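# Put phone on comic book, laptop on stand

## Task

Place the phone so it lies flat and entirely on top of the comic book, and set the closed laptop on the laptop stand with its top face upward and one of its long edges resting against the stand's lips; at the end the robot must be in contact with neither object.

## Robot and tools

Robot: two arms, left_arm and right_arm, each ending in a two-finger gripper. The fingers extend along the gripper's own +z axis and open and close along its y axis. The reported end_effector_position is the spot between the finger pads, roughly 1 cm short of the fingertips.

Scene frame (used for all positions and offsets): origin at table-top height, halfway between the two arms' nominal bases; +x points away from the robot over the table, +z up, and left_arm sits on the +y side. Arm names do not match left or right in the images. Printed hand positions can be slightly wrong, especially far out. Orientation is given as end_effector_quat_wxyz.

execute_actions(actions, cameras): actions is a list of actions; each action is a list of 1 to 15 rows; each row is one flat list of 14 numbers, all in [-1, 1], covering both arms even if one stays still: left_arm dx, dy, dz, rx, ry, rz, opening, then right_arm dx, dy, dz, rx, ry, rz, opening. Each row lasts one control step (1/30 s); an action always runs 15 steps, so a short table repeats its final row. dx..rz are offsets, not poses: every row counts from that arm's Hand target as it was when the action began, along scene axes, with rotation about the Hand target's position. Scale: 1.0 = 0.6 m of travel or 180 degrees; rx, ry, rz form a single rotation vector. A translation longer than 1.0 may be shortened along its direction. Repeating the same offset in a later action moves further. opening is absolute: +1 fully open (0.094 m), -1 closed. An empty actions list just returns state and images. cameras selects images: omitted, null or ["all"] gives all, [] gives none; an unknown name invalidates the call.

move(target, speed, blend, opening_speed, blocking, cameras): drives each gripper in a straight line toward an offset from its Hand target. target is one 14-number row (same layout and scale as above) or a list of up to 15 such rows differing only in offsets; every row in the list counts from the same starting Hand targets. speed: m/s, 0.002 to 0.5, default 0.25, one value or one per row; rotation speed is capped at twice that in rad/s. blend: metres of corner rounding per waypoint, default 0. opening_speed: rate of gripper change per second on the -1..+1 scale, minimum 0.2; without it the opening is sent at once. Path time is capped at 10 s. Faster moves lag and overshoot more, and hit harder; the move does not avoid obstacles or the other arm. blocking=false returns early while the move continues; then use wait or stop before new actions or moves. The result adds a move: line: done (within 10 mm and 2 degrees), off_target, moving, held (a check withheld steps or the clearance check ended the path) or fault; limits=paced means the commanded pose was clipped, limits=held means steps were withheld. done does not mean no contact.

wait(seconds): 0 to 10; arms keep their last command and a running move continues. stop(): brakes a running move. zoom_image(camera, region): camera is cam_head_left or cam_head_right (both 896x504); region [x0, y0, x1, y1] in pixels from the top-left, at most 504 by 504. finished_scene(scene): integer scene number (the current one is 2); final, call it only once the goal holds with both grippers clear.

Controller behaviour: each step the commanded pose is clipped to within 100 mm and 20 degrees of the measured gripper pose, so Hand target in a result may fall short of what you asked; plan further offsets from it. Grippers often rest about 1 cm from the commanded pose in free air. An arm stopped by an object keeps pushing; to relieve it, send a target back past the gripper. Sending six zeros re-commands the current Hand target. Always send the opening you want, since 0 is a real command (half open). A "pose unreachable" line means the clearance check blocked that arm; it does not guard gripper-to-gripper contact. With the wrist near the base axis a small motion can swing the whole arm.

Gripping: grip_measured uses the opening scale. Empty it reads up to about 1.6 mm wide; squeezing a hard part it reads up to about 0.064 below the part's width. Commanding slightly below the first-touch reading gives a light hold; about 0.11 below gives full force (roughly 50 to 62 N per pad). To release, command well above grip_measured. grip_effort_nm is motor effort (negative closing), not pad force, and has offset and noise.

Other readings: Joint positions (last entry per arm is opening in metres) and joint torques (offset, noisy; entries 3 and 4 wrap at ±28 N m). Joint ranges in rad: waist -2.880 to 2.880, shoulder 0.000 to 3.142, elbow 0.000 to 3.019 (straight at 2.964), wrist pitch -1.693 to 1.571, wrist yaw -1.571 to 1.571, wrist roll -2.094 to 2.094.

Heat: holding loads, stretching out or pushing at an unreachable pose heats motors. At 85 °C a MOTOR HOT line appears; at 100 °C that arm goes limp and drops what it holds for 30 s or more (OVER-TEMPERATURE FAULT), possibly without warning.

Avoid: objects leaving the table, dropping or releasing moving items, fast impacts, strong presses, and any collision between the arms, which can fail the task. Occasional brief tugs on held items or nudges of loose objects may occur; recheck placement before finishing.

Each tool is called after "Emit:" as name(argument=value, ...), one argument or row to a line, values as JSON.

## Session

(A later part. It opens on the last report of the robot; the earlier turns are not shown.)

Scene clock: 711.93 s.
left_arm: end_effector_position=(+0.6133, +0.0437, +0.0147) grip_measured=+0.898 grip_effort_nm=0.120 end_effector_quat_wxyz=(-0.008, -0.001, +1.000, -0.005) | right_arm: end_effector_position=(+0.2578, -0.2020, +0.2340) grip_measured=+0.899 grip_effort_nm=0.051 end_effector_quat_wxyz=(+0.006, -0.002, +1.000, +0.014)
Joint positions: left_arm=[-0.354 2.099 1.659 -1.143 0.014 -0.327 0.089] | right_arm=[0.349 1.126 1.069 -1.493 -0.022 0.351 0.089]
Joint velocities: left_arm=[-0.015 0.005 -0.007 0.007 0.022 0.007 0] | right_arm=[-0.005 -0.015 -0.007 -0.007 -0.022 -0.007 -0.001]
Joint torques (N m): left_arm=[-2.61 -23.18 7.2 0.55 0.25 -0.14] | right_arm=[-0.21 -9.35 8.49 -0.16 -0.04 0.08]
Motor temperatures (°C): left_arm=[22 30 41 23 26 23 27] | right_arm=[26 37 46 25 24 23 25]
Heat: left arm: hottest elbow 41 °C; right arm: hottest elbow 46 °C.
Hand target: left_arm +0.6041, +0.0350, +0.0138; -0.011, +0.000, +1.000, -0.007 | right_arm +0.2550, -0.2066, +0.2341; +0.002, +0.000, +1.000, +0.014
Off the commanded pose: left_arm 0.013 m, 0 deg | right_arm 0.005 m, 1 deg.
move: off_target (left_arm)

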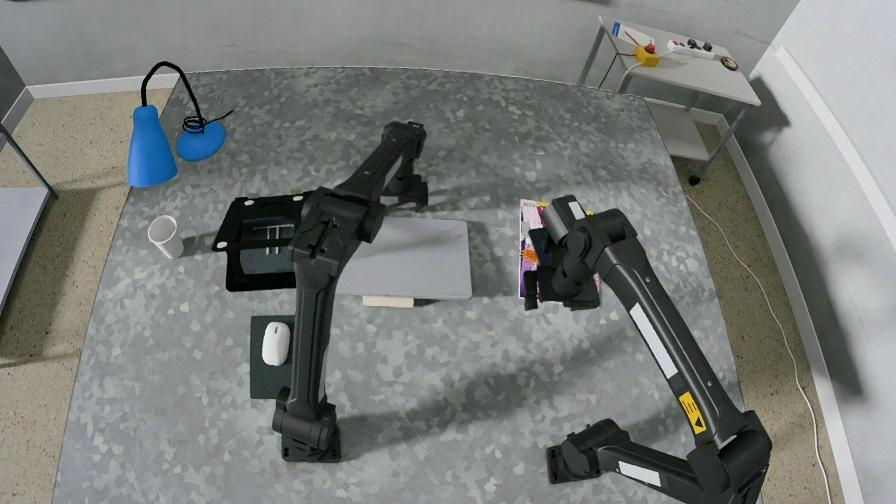

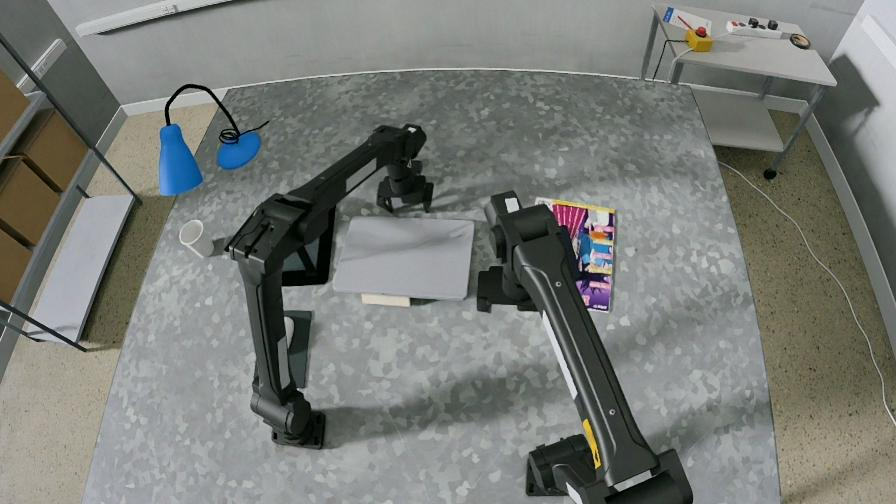

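Emit:
move(
  target=[-0.18,-0.008,0,0,0,0,0.9,0,0,0,0,0,0,0.9],
  speed=0.12,
)

Emit:
zoom_image(
  camera="cam_head_left",
  region=[300, 160, 520, 360],
)

Emit:
zoom_image(
  camera="cam_head_right",
  region=[300, 160, 520, 360],
)

Scene clock: 716.77 s.
left_arm: end_effector_position=(+0.5151, +0.0428, +0.0140) grip_measured=+0.898 grip_effort_nm=0.120 end_effector_quat_wxyz=(+0.000, +0.001, +1.000, -0.007) | right_arm: end_effector_position=(+0.2578, -0.2020, +0.2340) grip_measured=+0.899 grip_effort_nm=0.051 end_effector_quat_wxyz=(+0.006, -0.002, +1.000, +0.014)
Joint positions: left_arm=[-0.416 1.881 1.298 -0.982 0.012 -0.386 0.089] | right_arm=[0.349 1.126 1.069 -1.493 -0.022 0.351 0.089]
Joint velocities: left_arm=[0.005 0.005 -0.002 -0.012 -0.022 -0.022 0] | right_arm=[-0.005 -0.024 0.002 -0.002 0.007 0.007 -0.001]
Joint torques (N m): left_arm=[-3.72 -19.55 5.72 -0.08 0.28 -0.31] | right_arm=[-0.26 -9.29 8.49 -0.17 -0.04 0.08]
Motor temperatures (°C): left_arm=[22 30 40 23 26 23 27] | right_arm=[26 37 46 25 24 23 25]
Heat: left arm: hottest elbow 40 °C; right arm: hottest elbow 46 °C.
Hand target: left_arm +0.4960, +0.0315, +0.0151; -0.010, +0.000, +1.000, -0.008 | right_arm +0.2550, -0.2066, +0.2341; +0.002, +0.000, +1.000, +0.014
Off the commanded pose: left_arm 0.023 m, 1 deg | right_arm 0.005 m, 1 deg.
move: off_target (left_arm)

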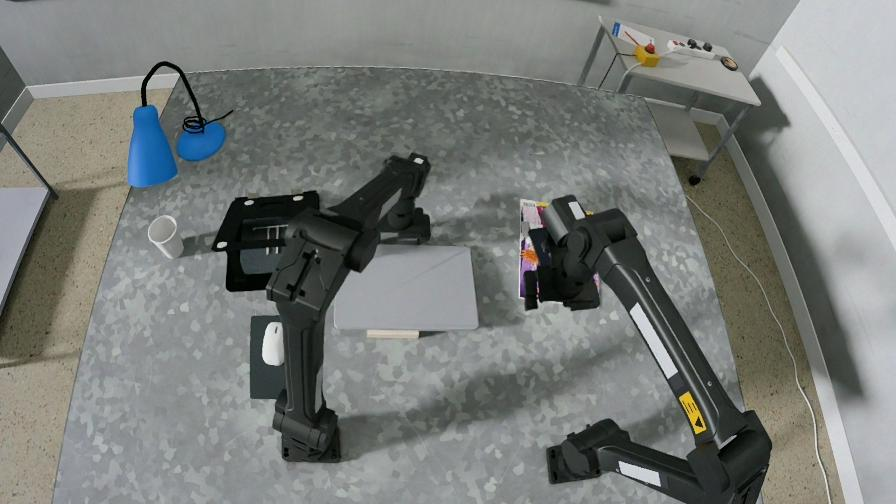

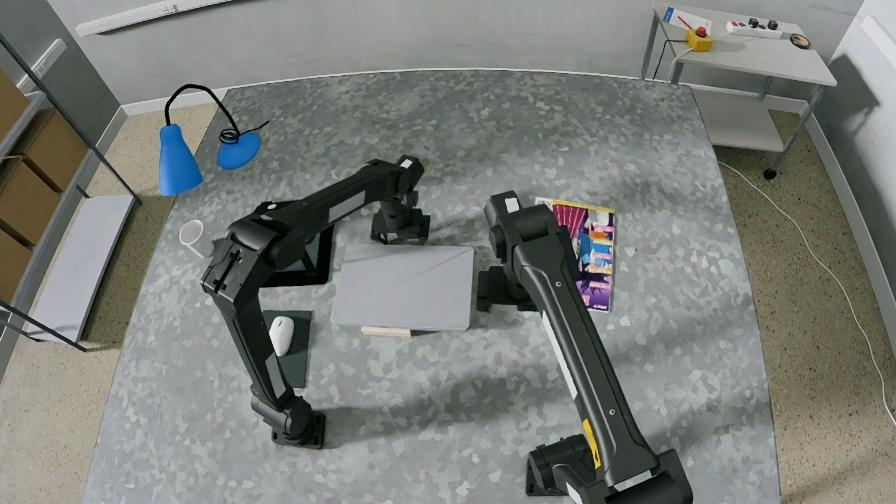

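Scaled by 2.291.

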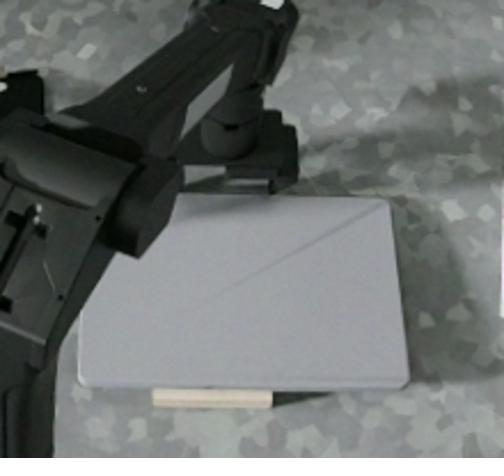

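Scaled by 2.291.

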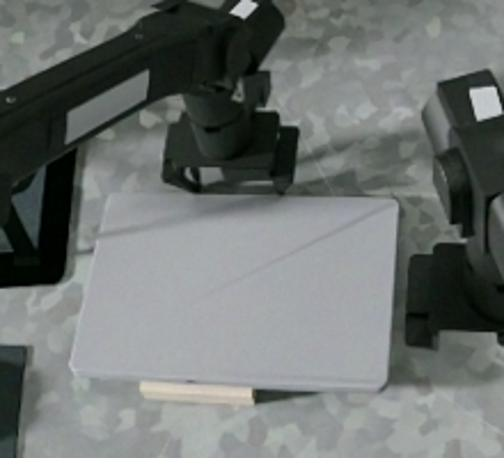

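Emit:
move(
  target=[
    [0.12,0.04,0.02,0,0,0,0.9,0,0,0,0,0,0,0.9],
    [0.12,0.04,0.3,0,0,0,0.9,0,0,0,0,0,0,0.9],
    [0.09,0.54,0.42,0,0,0,0.9,-0.15,0.11,-0.1,0,0,0,0.9],
  ],
  cameras=[],
  blend=0.03,
)

Emit:
move(
  target=[
    [0,0,0,0,0,0,0.9,0,0.376,-0.1,0,0,0,0.9],
    [0,0,0,0,0,0,0.9,0,0.376,-0.28,0,0,0,0.9],
  ],
  blend=0.02,
)

Emit:
zoom_image(
  camera="cam_head_right",
  region=[300, 240, 500, 420],
)

Scene clock: 743.20 s.
left_arm: end_effector_position=(+0.5407, +0.3541, +0.2413) grip_measured=+0.898 grip_effort_nm=0.120 end_effector_quat_wxyz=(-0.039, -0.005, +0.999, -0.009) | right_arm: end_effector_position=(+0.1681, -0.1403, +0.1755) grip_measured=+0.899 grip_effort_nm=0.046 end_effector_quat_wxyz=(-0.005, +0.003, +1.000, +0.010)
Joint positions: left_arm=[0.189 1.755 1.745 -1.641 0.002 0.208 0.089] | right_arm=[0.698 1.026 0.846 -1.386 -0.023 0.709 0.089]
Joint velocities: left_arm=[-0.005 -0.015 -0.002 -0.007 -0.007 -0.007 -0.003] | right_arm=[-0.005 -0.015 -0.002 -0.007 -0.037 -0.022 -0.001]
Joint torques (N m): left_arm=[-1.67 -17.26 16.36 -0.08 0.07 0.1] | right_arm=[1.44 -8 7.54 0.51 0.14 0.25]
Motor temperatures (°C): left_arm=[22 30 40 23 27 24 27] | right_arm=[26 36 45 25 24 23 25]
Heat: left arm: hottest elbow 40 °C; right arm: hottest elbow 45 °C.
Hand target: left_arm +0.5569, +0.3569, +0.2642; -0.013, +0.000, +1.000, -0.006 | right_arm +0.1640, -0.1399, +0.1733; -0.001, +0.000, +1.000, +0.013
Off the commanded pose: left_arm 0.027 m, 3 deg | right_arm 0.003 m, 1 deg.
move: off_target (left_arm)
No camera images: "cameras" was empty.

Scene clock: 745.30 s.
left_arm: end_effector_position=(+0.5407, +0.3541, +0.2413) grip_measured=+0.898 grip_effort_nm=0.120 end_effector_quat_wxyz=(-0.039, -0.005, +0.999, -0.009) | right_arm: end_effector_position=(+0.1692, +0.0836, +0.0135) grip_measured=+0.899 grip_effort_nm=0.046 end_effector_quat_wxyz=(+0.001, +0.000, +1.000, +0.020)
Joint positions: left_arm=[0.189 1.755 1.745 -1.641 0.002 0.208 0.089] | right_arm=[1.096 1.692 1.016 -0.858 -0.016 1.101 0.089]
Joint velocities: left_arm=[-0.005 0.015 0.002 0.007 0.037 -0.007 0] | right_arm=[-0.005 -0.015 -0.022 0.007 0.051 0.007 -0.001]
Joint torques (N m): left_arm=[-0.97 -17.08 16.43 -0.29 0.1 0.09] | right_arm=[1.03 -14.21 6.57 0.55 0.16 0.22]
Motor temperatures (°C): left_arm=[22 30 40 23 26 24 27] | right_arm=[26 36 46 25 24 23 25]
Heat: left arm: hottest elbow 40 °C; right arm: hottest elbow 46 °C.
Hand target: left_arm +0.5569, +0.3569, +0.2642; -0.013, +0.000, +1.000, -0.006 | right_arm +0.1657, +0.0822, +0.0009; -0.002, +0.000, +1.000, +0.011
Off the commanded pose: left_arm 0.028 m, 3 deg | right_arm 0.010 m, 1 deg.
move: off_target (left_arm)

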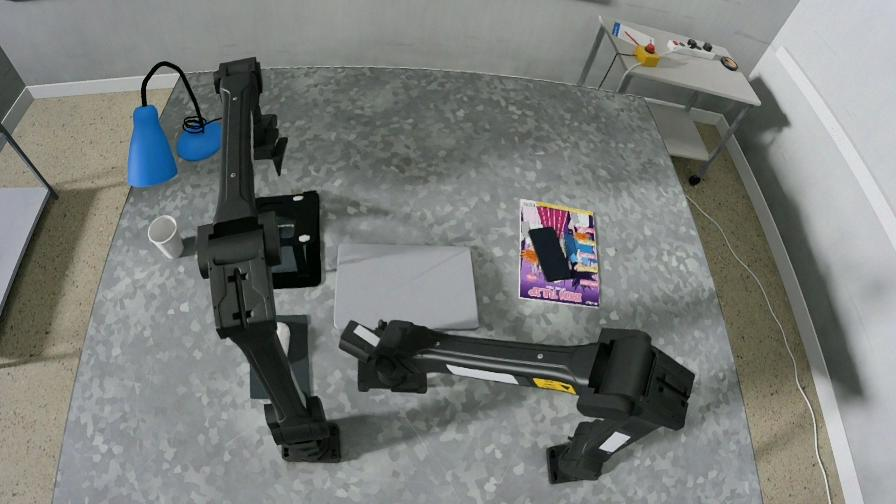

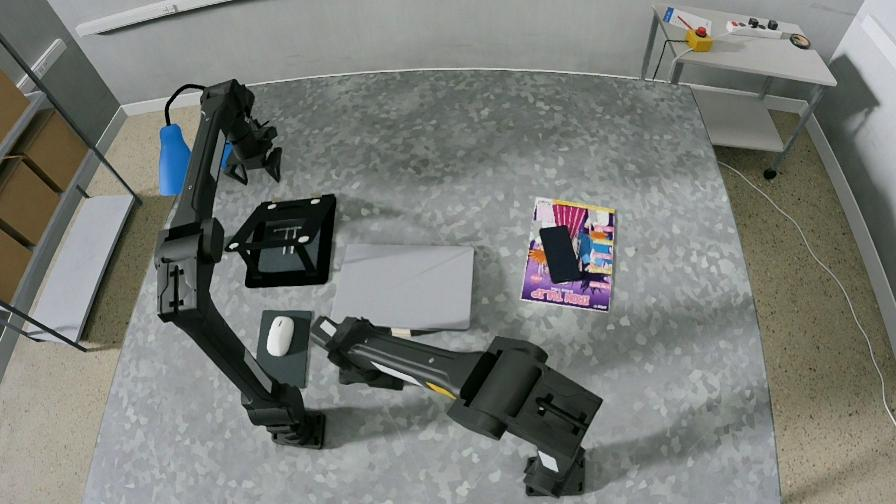

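Scaled by 2.520.

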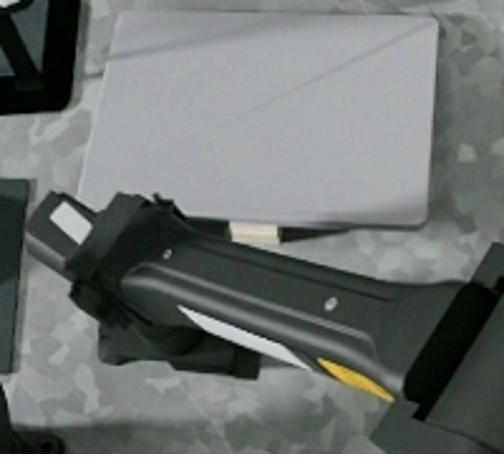

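Emit:
move(
  target=[0,0,0,0,0,0,0.9,0.395,0.008,0.009,0,0,0,0.9],
  speed=0.12,
  cameras=[],
)

Emit:
move(
  target=[
    [0,0,0,0,0,0,0.9,-0.15,0,0.01,0,0,0,0.9],
    [0,0,0,0,0,0,0.9,-0.28,-0.05,0.25,0,0,0,0.9],
    [0,0,0,0,0,0,0.9,-0.24,-0.5,0.37,0,0,0,0.9],
  ],
  blend=0.03,
)

Emit:
zoom_image(
  camera="cam_head_left",
  region=[300, 180, 520, 360],
)

Emit:
zoom_image(
  camera="cam_head_right",
  region=[300, 180, 520, 360],
)

Scene clock: 752.00 s.
left_arm: end_effector_position=(+0.5407, +0.3541, +0.2413) grip_measured=+0.898 grip_effort_nm=0.115 end_effector_quat_wxyz=(-0.039, -0.004, +0.999, -0.009) | right_arm: end_effector_position=(+0.3712, +0.0803, +0.0208) grip_measured=+0.899 grip_effort_nm=0.046 end_effector_quat_wxyz=(-0.011, +0.000, +1.000, +0.012)
Joint positions: left_arm=[0.189 1.755 1.745 -1.641 0.002 0.209 0.089] | right_arm=[0.761 1.958 1.44 -1.053 -0.032 0.767 0.089]
Joint velocities: left_arm=[-0.005 -0.005 0.012 -0.007 -0.066 0.051 0] | right_arm=[0.005 0.005 0.012 -0.022 -0.007 -0.066 0]
Joint torques (N m): left_arm=[-1.67 -17.73 16.36 -0.21 0.11 0.11] | right_arm=[-1.61 -17.32 12.07 0.51 0.52 -0.11]
Motor temperatures (°C): left_arm=[22 30 41 23 26 24 27] | right_arm=[26 37 46 25 24 23 25]
Heat: left arm: hottest elbow 41 °C; right arm: hottest elbow 46 °C.
Hand target: left_arm +0.5569, +0.3569, +0.2642; -0.013, +0.001, +1.000, -0.006 | right_arm +0.4037, +0.0846, +0.0076; -0.001, +0.000, +1.000, +0.013
Off the commanded pose: left_arm 0.028 m, 3 deg | right_arm 0.035 m, 1 deg.
move: off_target (left_arm, right_arm)
No camera images: "cameras" was empty.

Scene clock: 755.23 s.
left_arm: end_effector_position=(+0.5407, +0.3541, +0.2413) grip_measured=+0.898 grip_effort_nm=0.115 end_effector_quat_wxyz=(-0.039, -0.004, +0.999, -0.009) | right_arm: end_effector_position=(+0.2613, -0.2058, +0.2358) grip_measured=+0.899 grip_effort_nm=0.046 end_effector_quat_wxyz=(+0.008, -0.001, +1.000, +0.015)
Joint positions: left_arm=[0.189 1.755 1.745 -1.641 0.002 0.209 0.089] | right_arm=[0.334 1.129 1.075 -1.493 -0.022 0.337 0.089]
Joint velocities: left_arm=[-0.005 -0.015 -0.017 -0.012 0.007 0.022 -0.002] | right_arm=[0.005 0.005 -0.002 0.012 0.007 -0.007 0]
Joint torques (N m): left_arm=[-2.32 -18.02 16.42 -0.12 0.13 0.14] | right_arm=[-0.26 -9.29 8.29 -0.16 -0.04 0.11]
Motor temperatures (°C): left_arm=[22 30 41 23 26 23 27] | right_arm=[26 37 46 25 24 23 25]
Heat: left arm: hottest elbow 41 °C; right arm: hottest elbow 46 °C.
Hand target: left_arm +0.5569, +0.3569, +0.2642; -0.013, +0.000, +1.000, -0.006 | right_arm +0.2576, -0.2105, +0.2345; +0.002, +0.000, +1.000, +0.014
Off the commanded pose: left_arm 0.028 m, 3 deg | right_arm 0.012 m, 1 deg.
move: off_target (left_arm, right_arm)

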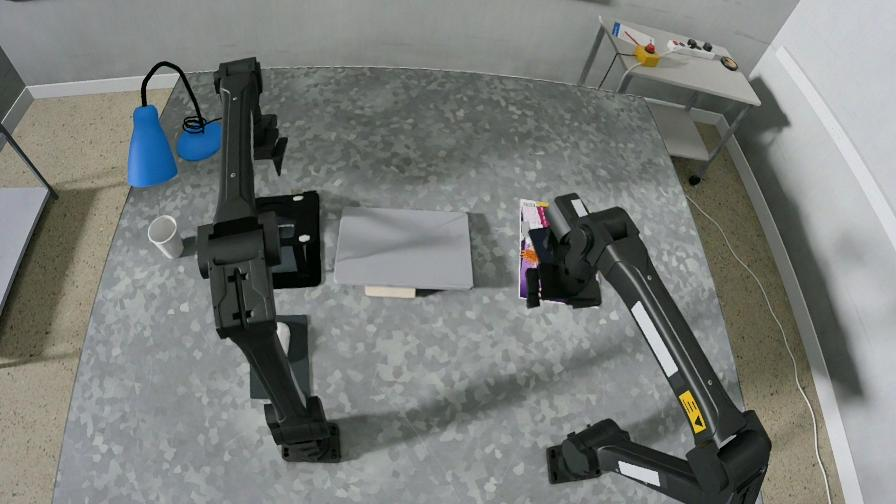

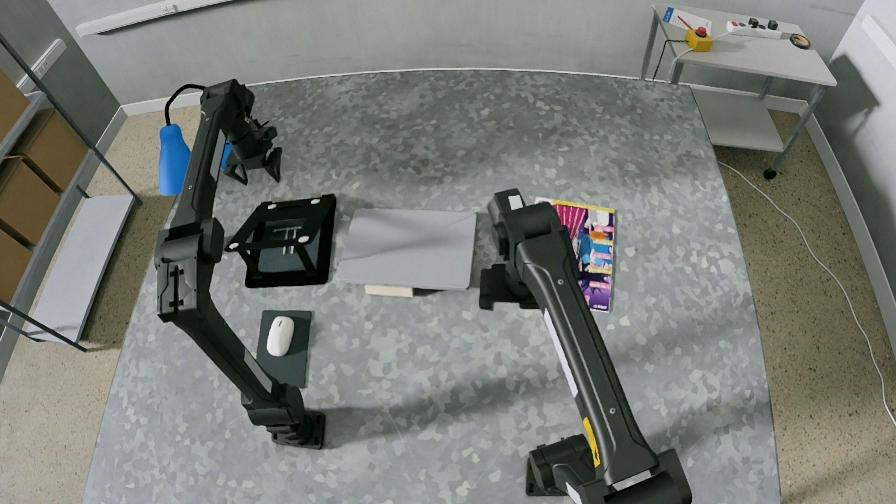

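Scaled by 2.291.

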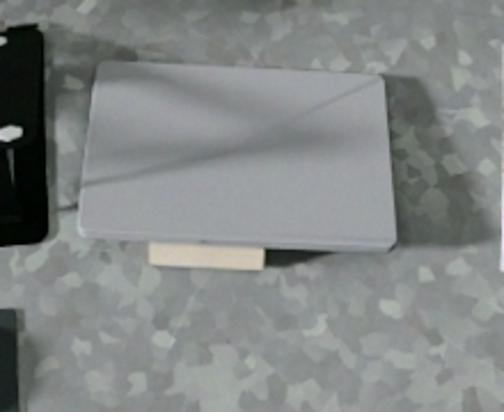

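Scaled by 2.291.

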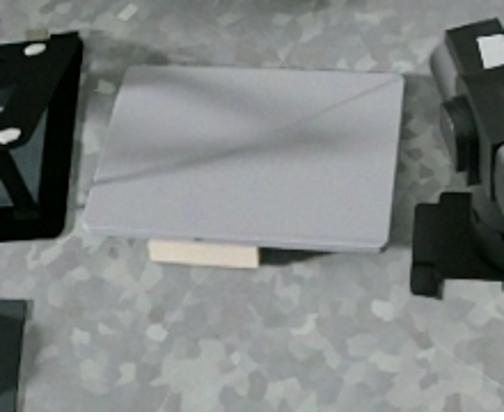

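Emit:
move(
  target=[
    [0.285,-0.528,-0.02,0,0,0,0.9,0,0,0,0,0,0,0.9],
    [0.285,-0.528,-0.38,0,0,0,0.9,0,0,0,0,0,0,0.9],
    [0.16,-0.528,-0.38,0,0,0,0.9,0,0,0,0,0,0,0.9],
  ],
)

Emit:
zoom_image(
  camera="cam_head_left",
  region=[300, 160, 520, 340],
)

Emit:
zoom_image(
  camera="cam_head_right",
  region=[300, 160, 520, 340],
)

Scene clock: 761.80 s.
left_arm: end_effector_position=(+0.6468, +0.0438, +0.0188) grip_measured=+0.898 grip_effort_nm=0.105 end_effector_quat_wxyz=(-0.029, +0.000, +1.000, +0.000) | right_arm: end_effector_position=(+0.2613, -0.2058, +0.2358) grip_measured=+0.899 grip_effort_nm=0.042 end_effector_quat_wxyz=(+0.008, -0.002, +1.000, +0.015)
Joint positions: left_arm=[-0.336 2.204 1.852 -1.275 0.018 -0.306 0.089] | right_arm=[0.334 1.129 1.075 -1.493 -0.022 0.336 0.089]
Joint velocities: left_arm=[0.005 0.005 0.002 -0.002 0.037 -0.022 0] | right_arm=[-0.005 0.005 0.002 -0.012 0.022 -0.037 0]
Joint torques (N m): left_arm=[-1.55 -27.05 8.5 0.54 0.05 -0.07] | right_arm=[-0.26 -9.41 8.28 -0.14 -0.05 0.09]
Motor temperatures (°C): left_arm=[22 31 42 23 26 23 27] | right_arm=[26 37 45 25 24 23 25]
Heat: left arm: hottest elbow 42 °C; right arm: hottest elbow 45 °C.
Hand target: left_arm +0.6477, +0.0359, +0.0390; -0.011, +0.001, +1.000, -0.007 | right_arm +0.2576, -0.2105, +0.2345; +0.002, +0.000, +1.000, +0.014
Off the commanded pose: left_arm 0.019 m, 2 deg | right_arm 0.006 m, 1 deg.
move: off_target (left_arm)

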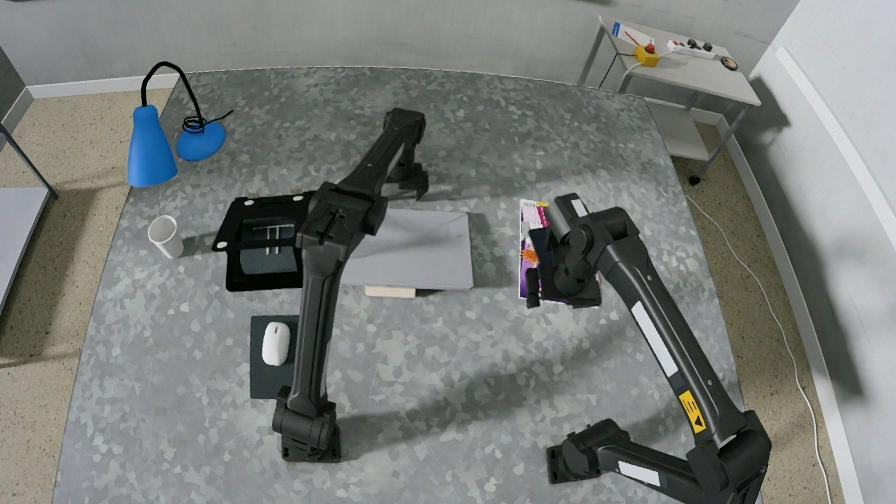

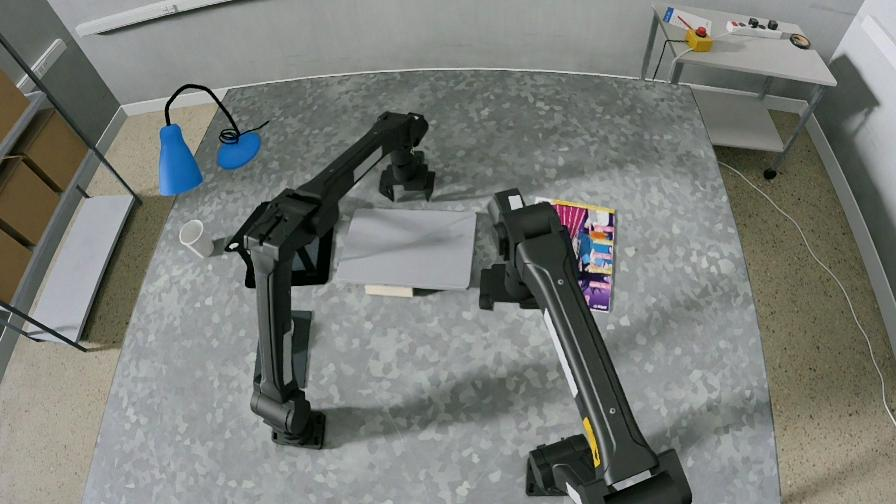

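Scaled by 2.291.

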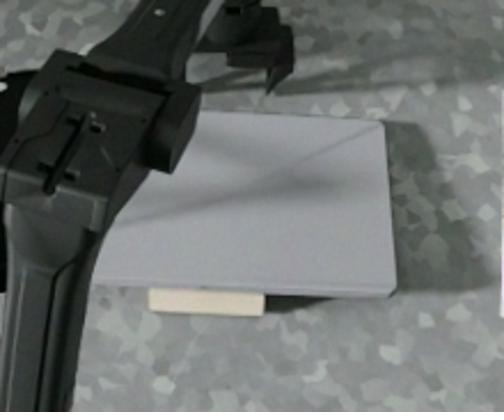

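Scaled by 2.291.

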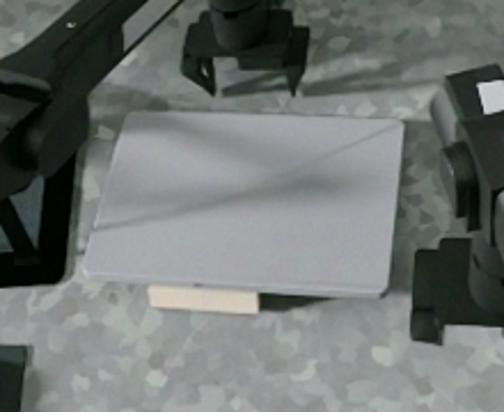

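Emit:
move(
  target=[0,0,0.03,0,0,0,0.9,0,0,0,0,0,0,0.9],
  cameras=[],
)

Scene clock: 764.47 s.
left_arm: end_effector_position=(+0.6444, +0.0446, +0.0294) grip_measured=+0.898 grip_effort_nm=0.105 end_effector_quat_wxyz=(-0.029, +0.000, +1.000, +0.000) | right_arm: end_effector_position=(+0.2613, -0.2058, +0.2358) grip_measured=+0.899 grip_effort_nm=0.042 end_effector_quat_wxyz=(+0.008, -0.002, +1.000, +0.015)
Joint positions: left_arm=[-0.336 2.187 1.852 -1.292 0.018 -0.307 0.089] | right_arm=[0.334 1.129 1.075 -1.493 -0.022 0.336 0.089]
Joint velocities: left_arm=[-0.005 -0.005 0.007 0.002 -0.051 -0.051 -0.001] | right_arm=[0.005 -0.015 -0.002 0.002 0.066 -0.051 0]
Joint torques (N m): left_arm=[-1.85 -26.11 10.56 -0.1 0.1 -0.04] | right_arm=[-0.38 -9.35 8.27 -0.14 -0.04 0.08]
Motor temperatures (°C): left_arm=[22 31 42 23 26 23 27] | right_arm=[26 37 45 25 24 23 25]
Heat: left arm: hottest elbow 42 °C; right arm: hottest elbow 45 °C.
Hand target: left_arm +0.6479, +0.0360, +0.0569; -0.011, +0.001, +1.000, -0.007 | right_arm +0.2576, -0.2105, +0.2345; +0.002, +0.000, +1.000, +0.014
Off the commanded pose: left_arm 0.029 m, 2 deg | right_arm 0.006 m, 1 deg.
move: off_target (left_arm)
No camera images: "cameras" was empty.

Emit:
move(
  target=[0,0,0.012,0,0,0,0.9,0,0,0,0,0,0,0.9],
  cameras=[],
)

Emit:
move(
  target=[-0.15,0,0,0,0,0,0.9,0,0,0,0,0,0,0.9],
  speed=0.1,
)

Emit:
zoom_image(
  camera="cam_head_left",
  region=[300, 160, 520, 340],
)

Emit:
zoom_image(
  camera="cam_head_right",
  region=[300, 160, 520, 340],
)

Scene clock: 768.20 s.
left_arm: end_effector_position=(+0.6414, +0.0455, +0.0318) grip_measured=+0.898 grip_effort_nm=0.105 end_effector_quat_wxyz=(-0.035, +0.000, +0.999, +0.002) | right_arm: end_effector_position=(+0.2613, -0.2058, +0.2358) grip_measured=+0.899 grip_effort_nm=0.042 end_effector_quat_wxyz=(+0.008, -0.002, +1.000, +0.015)
Joint positions: left_arm=[-0.336 2.183 1.852 -1.307 0.018 -0.307 0.089] | right_arm=[0.334 1.129 1.075 -1.493 -0.022 0.336 0.089]
Joint velocities: left_arm=[-0.005 -0.005 -0.007 -0.012 -0.051 0.037 0.001] | right_arm=[-0.005 0.005 -0.002 -0.007 -0.022 0.007 0]
Joint torques (N m): left_arm=[-1.85 -26.99 11.54 -0.01 0.06 -0.13] | right_arm=[-0.26 -9.29 8.25 -0.13 -0.04 0.09]
Motor temperatures (°C): left_arm=[22 31 41 23 26 23 27] | right_arm=[26 36 45 25 24 23 25]
Heat: left arm: hottest elbow 41 °C; right arm: hottest elbow 45 °C.
Hand target: left_arm +0.6481, +0.0360, +0.0641; -0.011, +0.001, +1.000, -0.007 | right_arm +0.2576, -0.2105, +0.2345; +0.002, +0.000, +1.000, +0.014
Off the commanded pose: left_arm 0.034 m, 3 deg | right_arm 0.006 m, 1 deg.
move: off_target (left_arm)
No camera images: "cameras" was empty.

Scene clock: 769.77 s.
left_arm: end_effector_position=(+0.5592, +0.0446, +0.0503) grip_measured=+0.898 grip_effort_nm=0.105 end_effector_quat_wxyz=(-0.026, -0.001, +1.000, -0.001) | right_arm: end_effector_position=(+0.2613, -0.2058, +0.2358) grip_measured=+0.899 grip_effort_nm=0.046 end_effector_quat_wxyz=(+0.008, -0.002, +1.000, +0.015)
Joint positions: left_arm=[-0.382 1.958 1.526 -1.188 0.019 -0.354 0.089] | right_arm=[0.334 1.129 1.075 -1.493 -0.022 0.336 0.089]
Joint velocities: left_arm=[-0.005 -0.005 -0.012 -0.002 -0.125 -0.066 0] | right_arm=[0.005 -0.005 -0.017 -0.007 0.066 -0.007 0]
Joint torques (N m): left_arm=[-2.02 -22.71 8.28 0.62 0.05 -0.04] | right_arm=[-0.26 -9.35 8.25 -0.13 -0.05 0.09]
Motor temperatures (°C): left_arm=[22 31 41 23 26 23 27] | right_arm=[26 36 45 25 24 23 25]
Heat: left arm: hottest elbow 41 °C; right arm: hottest elbow 45 °C.
Hand target: left_arm +0.5579, +0.0371, +0.0652; -0.010, +0.001, +1.000, -0.007 | right_arm +0.2576, -0.2105, +0.2345; +0.002, +0.000, +1.000, +0.014
Off the commanded pose: left_arm 0.016 m, 2 deg | right_arm 0.006 m, 1 deg.
move: off_target (left_arm)

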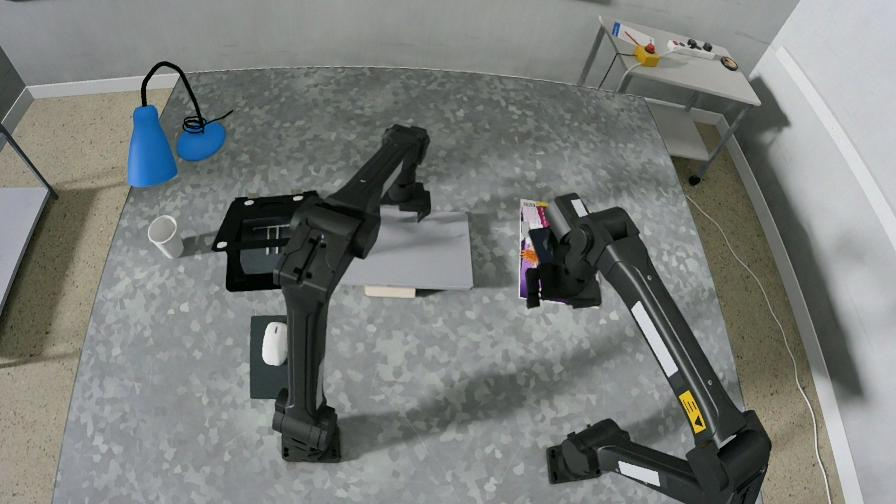

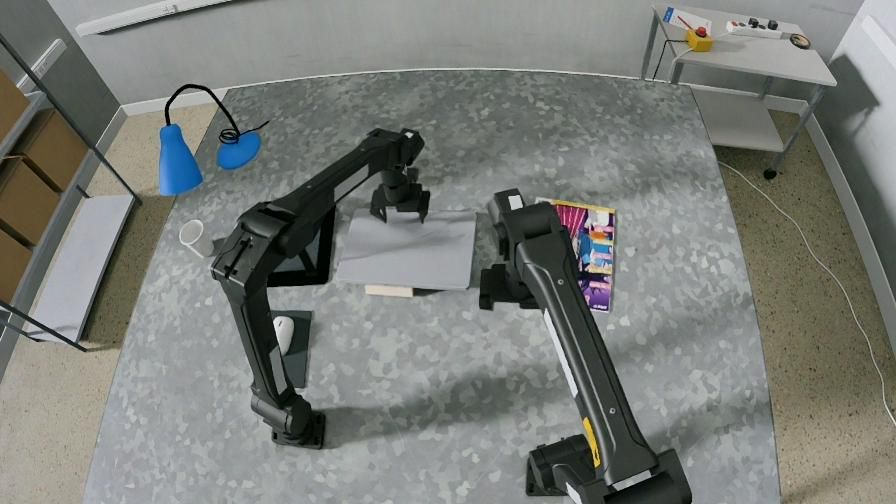

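Scaled by 2.291.

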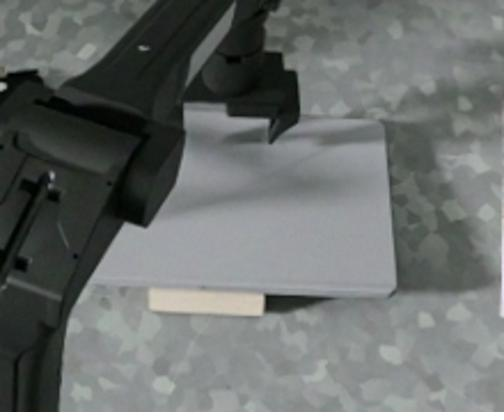

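Scaled by 2.291.

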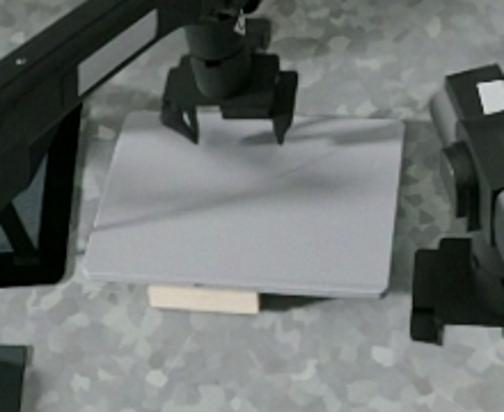

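Emit:
move(
  target=[
    [0.09,0,0.03,0,0,0,0.9,0,0,0,0,0,0,0.9],
    [0.18,0,0.01,0,0,0,0.9,0,0,0,0,0,0,0.9],
    [0.18,0,-0.022,0,0,0,0.9,0,0,0,0,0,0,0.9],
  ],
  cameras=[],
)

Scene clock: 777.60 s.
left_arm: end_effector_position=(+0.6429, +0.0389, +0.0270) grip_measured=+0.898 grip_effort_nm=0.105 end_effector_quat_wxyz=(-0.038, -0.002, +0.999, +0.002) | right_arm: end_effector_position=(+0.2613, -0.2058, +0.2358) grip_measured=+0.899 grip_effort_nm=0.042 end_effector_quat_wxyz=(+0.008, -0.002, +1.000, +0.015)
Joint positions: left_arm=[-0.345 2.202 1.871 -1.313 0.019 -0.319 0.089] | right_arm=[0.334 1.129 1.075 -1.493 -0.022 0.336 0.089]
Joint velocities: left_arm=[-0.015 -0.015 -0.007 -0.017 -0.11 -0.051 0] | right_arm=[0.005 -0.005 -0.002 -0.007 0.051 -0.037 0]
Joint torques (N m): left_arm=[-0.56 -24.06 15.3 -0.12 -0.02 0.09] | right_arm=[-0.26 -9.41 8.27 -0.14 -0.04 0.08]
Motor temperatures (°C): left_arm=[22 31 41 23 26 23 27] | right_arm=[26 36 45 25 24 23 25]
Heat: left arm: hottest elbow 41 °C; right arm: hottest elbow 45 °C.
Hand target: left_arm +0.6660, +0.0358, +0.0508; -0.011, +0.000, +1.000, -0.007 | right_arm +0.2576, -0.2105, +0.2345; +0.002, +0.000, +1.000, +0.014
Off the commanded pose: left_arm 0.034 m, 3 deg | right_arm 0.006 m, 1 deg.
move: off_target (left_arm)
No camera images: "cameras" was empty.

Emit:
zoom_image(
  camera="cam_head_right",
  region=[300, 160, 520, 340],
)

Emit:
execute_actions(
  actions=[],
)

Emit:
zoom_image(
  camera="cam_head_right",
  region=[340, 160, 460, 260],
)

Scaled by 2.291.

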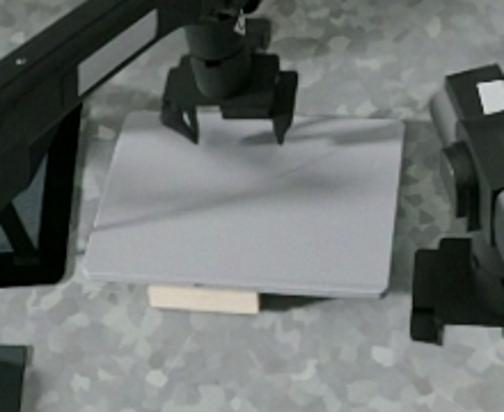

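Scene clock: 780.50 s.
left_arm: end_effector_position=(+0.6429, +0.0389, +0.0270) grip_measured=+0.898 grip_effort_nm=0.105 end_effector_quat_wxyz=(-0.038, -0.002, +0.999, +0.002) | right_arm: end_effector_position=(+0.2613, -0.2058, +0.2358) grip_measured=+0.899 grip_effort_nm=0.042 end_effector_quat_wxyz=(+0.008, -0.002, +1.000, +0.015)
Joint positions: left_arm=[-0.345 2.202 1.871 -1.313 0.019 -0.319 0.089] | right_arm=[0.334 1.129 1.075 -1.493 -0.022 0.336 0.089]
Joint velocities: left_arm=[-0.015 -0.005 -0.007 0.012 -0.051 -0.007 0] | right_arm=[0.005 -0.005 0.012 0.002 0.051 0.007 -0.001]
Joint torques (N m): left_arm=[-1.08 -24.06 15.21 -0.32 0.02 0.14] | right_arm=[-0.32 -9.41 8.25 -0.14 -0.05 0.09]
Motor temperatures (°C): left_arm=[22 32 42 23 26 23 27] | right_arm=[26 36 45 25 24 23 25]
Heat: left arm: hottest elbow 42 °C; right arm: hottest elbow 45 °C.
Hand target: left_arm +0.6660, +0.0358, +0.0508; -0.011, +0.000, +1.000, -0.007 | right_arm +0.2576, -0.2105, +0.2345; +0.002, +0.000, +1.000, +0.014
Tool commands: left_gripper/opening=+0.9 right_gripper/opening=+0.9
Off the commanded pose: left_arm 0.034 m, 3 deg | right_arm 0.006 m, 1 deg.

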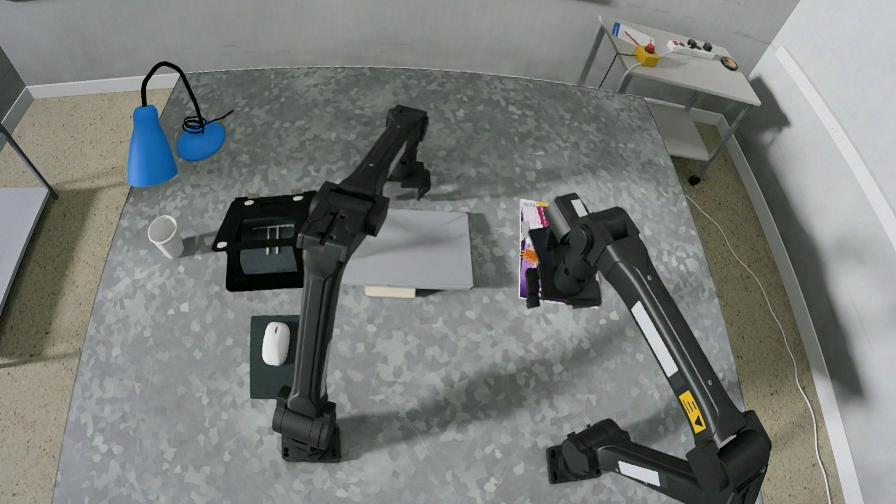

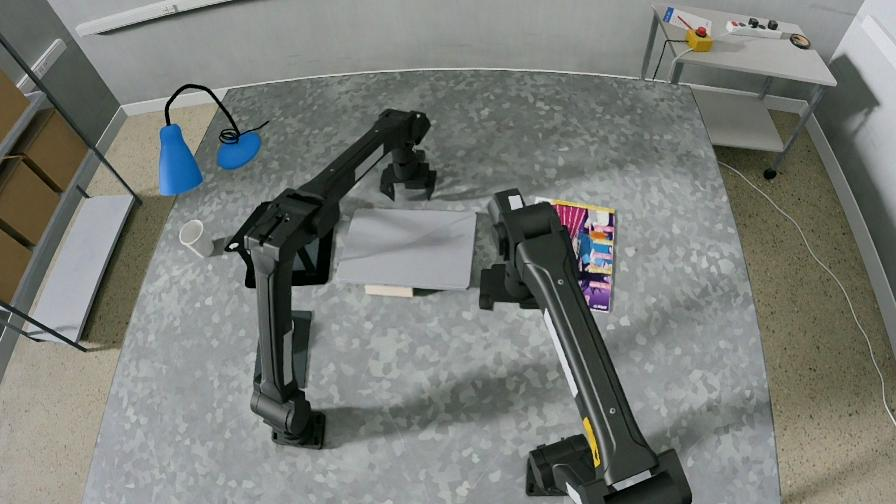

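Scaled by 4.200.

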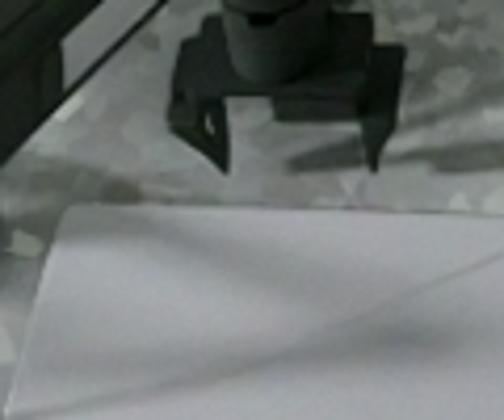

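Emit:
move(
  target=[-0.22,0,-0.008,0,0,0,0.9,0,0,0,0,0,0,0.9],
  speed=0.1,
)

Emit:
zoom_image(
  camera="cam_head_left",
  region=[300, 160, 520, 340],
)

Emit:
zoom_image(
  camera="cam_head_right",
  region=[300, 160, 520, 340],
)

Scene clock: 786.10 s.
left_arm: end_effector_position=(+0.5368, +0.0446, +0.0373) grip_measured=+0.898 grip_effort_nm=0.100 end_effector_quat_wxyz=(-0.022, +0.000, +1.000, -0.002) | right_arm: end_effector_position=(+0.2613, -0.2058, +0.2358) grip_measured=+0.899 grip_effort_nm=0.042 end_effector_quat_wxyz=(+0.008, -0.002, +1.000, +0.015)
Joint positions: left_arm=[-0.396 1.918 1.426 -1.118 0.019 -0.368 0.089] | right_arm=[0.334 1.129 1.075 -1.493 -0.022 0.336 0.089]
Joint velocities: left_arm=[-0.015 -0.005 -0.007 0.002 0.007 0.007 0] | right_arm=[-0.005 -0.005 -0.007 0.007 0.022 -0.051 0]
Joint torques (N m): left_arm=[-2.96 -21.19 7.83 0.77 0.1 -0.12] | right_arm=[-0.26 -9.35 8.23 -0.16 -0.04 0.09]
Motor temperatures (°C): left_arm=[22 32 42 23 26 23 27] | right_arm=[26 36 45 25 24 23 25]
Heat: left arm: hottest elbow 42 °C; right arm: hottest elbow 45 °C.
Hand target: left_arm +0.5336, +0.0374, +0.0474; -0.010, +0.001, +1.000, -0.007 | right_arm +0.2576, -0.2105, +0.2345; +0.002, +0.000, +1.000, +0.014
Off the commanded pose: left_arm 0.013 m, 1 deg | right_arm 0.006 m, 1 deg.
move: off_target (left_arm)

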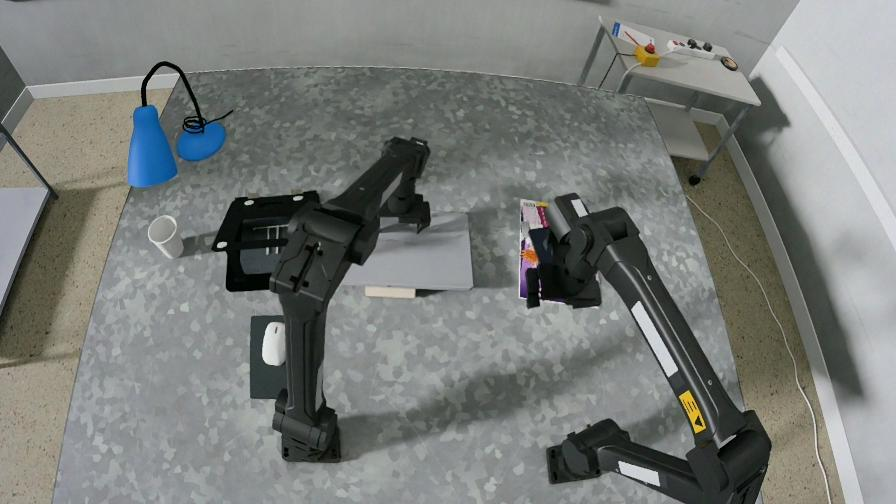

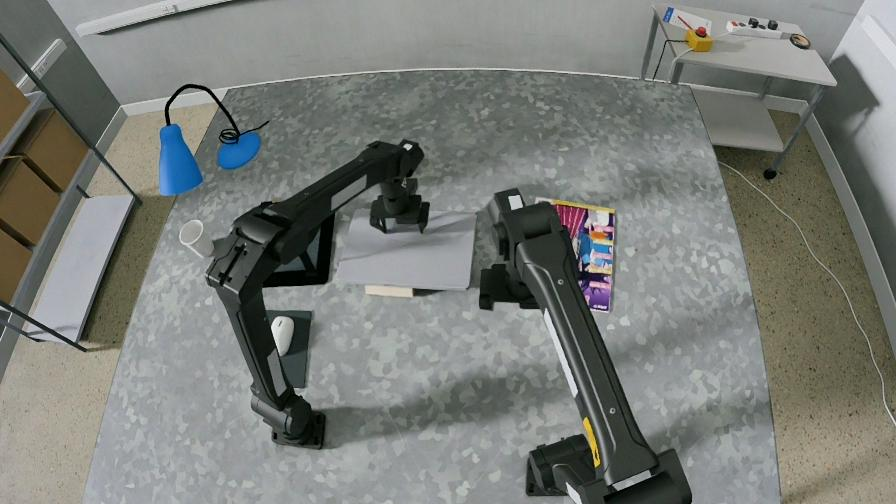

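Scaled by 2.291.

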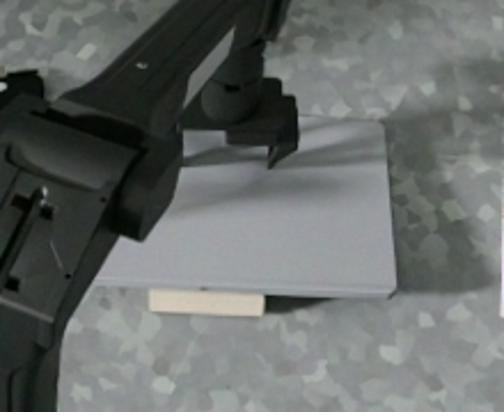

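Scaled by 2.291.

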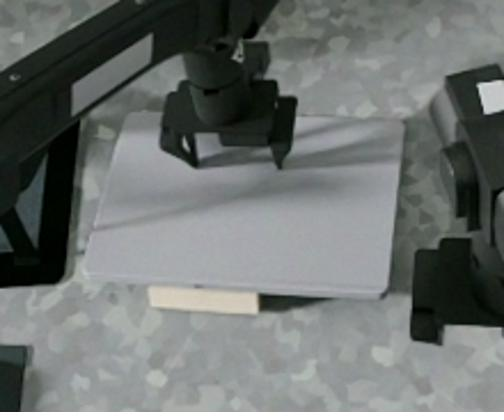

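Emit:
move(
  target=[
    [0,0,0.42,0,0,0,0.2,0,-0.33,0,0,0,0,0.9],
    [-0.34,-0.105,0.3,0.26,-0.26,-0.449,0.2,0,-0.33,0,0,0,0,0.9],
  ],
)

Scene clock: 831.27 s.
left_arm: end_effector_position=(+0.3342, -0.0201, +0.2264) grip_measured=+0.202 grip_effort_nm=-0.081 end_effector_quat_wxyz=(+0.337, +0.608, +0.626, +0.354) | right_arm: end_effector_position=(+0.2503, -0.4059, +0.2335) grip_measured=+0.899 grip_effort_nm=0.046 end_effector_quat_wxyz=(+0.006, -0.001, +1.000, +0.012)
Joint positions: left_arm=[-1.074 1.079 0.756 -0.597 -0.854 0.8 0.056] | right_arm=[-0.346 1.105 1.052 -1.516 -0.027 -0.342 0.089]
Joint velocities: left_arm=[-0.005 -0.005 -0.002 0.007 -0.007 0.081 0] | right_arm=[-0.005 -0.015 -0.007 0.007 -0.022 0.022 0]
Joint torques (N m): left_arm=[-2.49 -9.88 9.61 1.81 -0.42 0.01] | right_arm=[-0.21 -6.71 10.48 0.05 -0.1 0.08]
Motor temperatures (°C): left_arm=[22 31 40 23 26 23 27] | right_arm=[26 36 45 25 24 23 25]
Heat: left arm: hottest elbow 40 °C; right arm: hottest elbow 45 °C.
Hand target: left_arm +0.3301, -0.0222, +0.2310; +0.349, +0.608, +0.621, +0.350 | right_arm +0.2567, -0.4110, +0.2371; +0.006, +0.001, +1.000, +0.013
Off the commanded pose: left_arm 0.007 m, 1 deg | right_arm 0.008 m, 0 deg.
move: done

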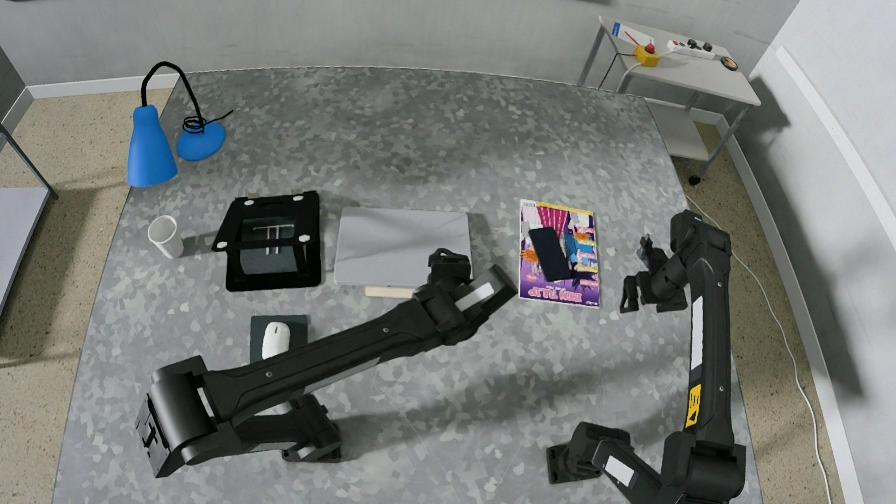

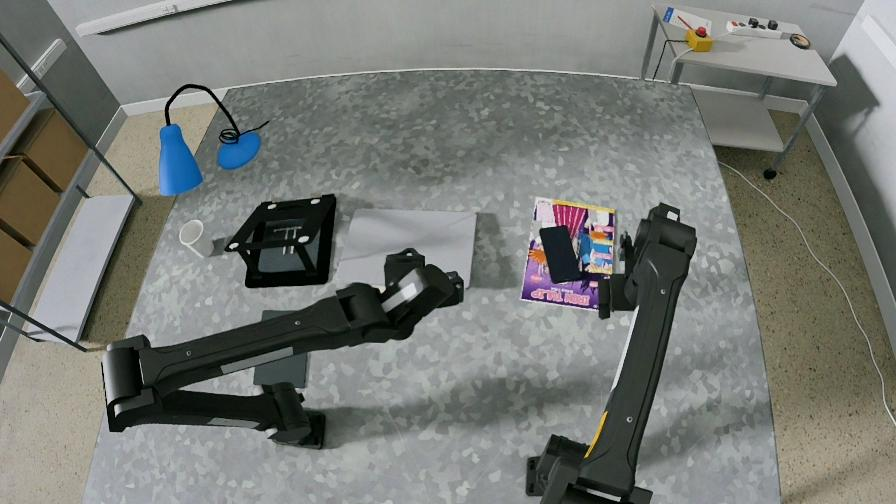

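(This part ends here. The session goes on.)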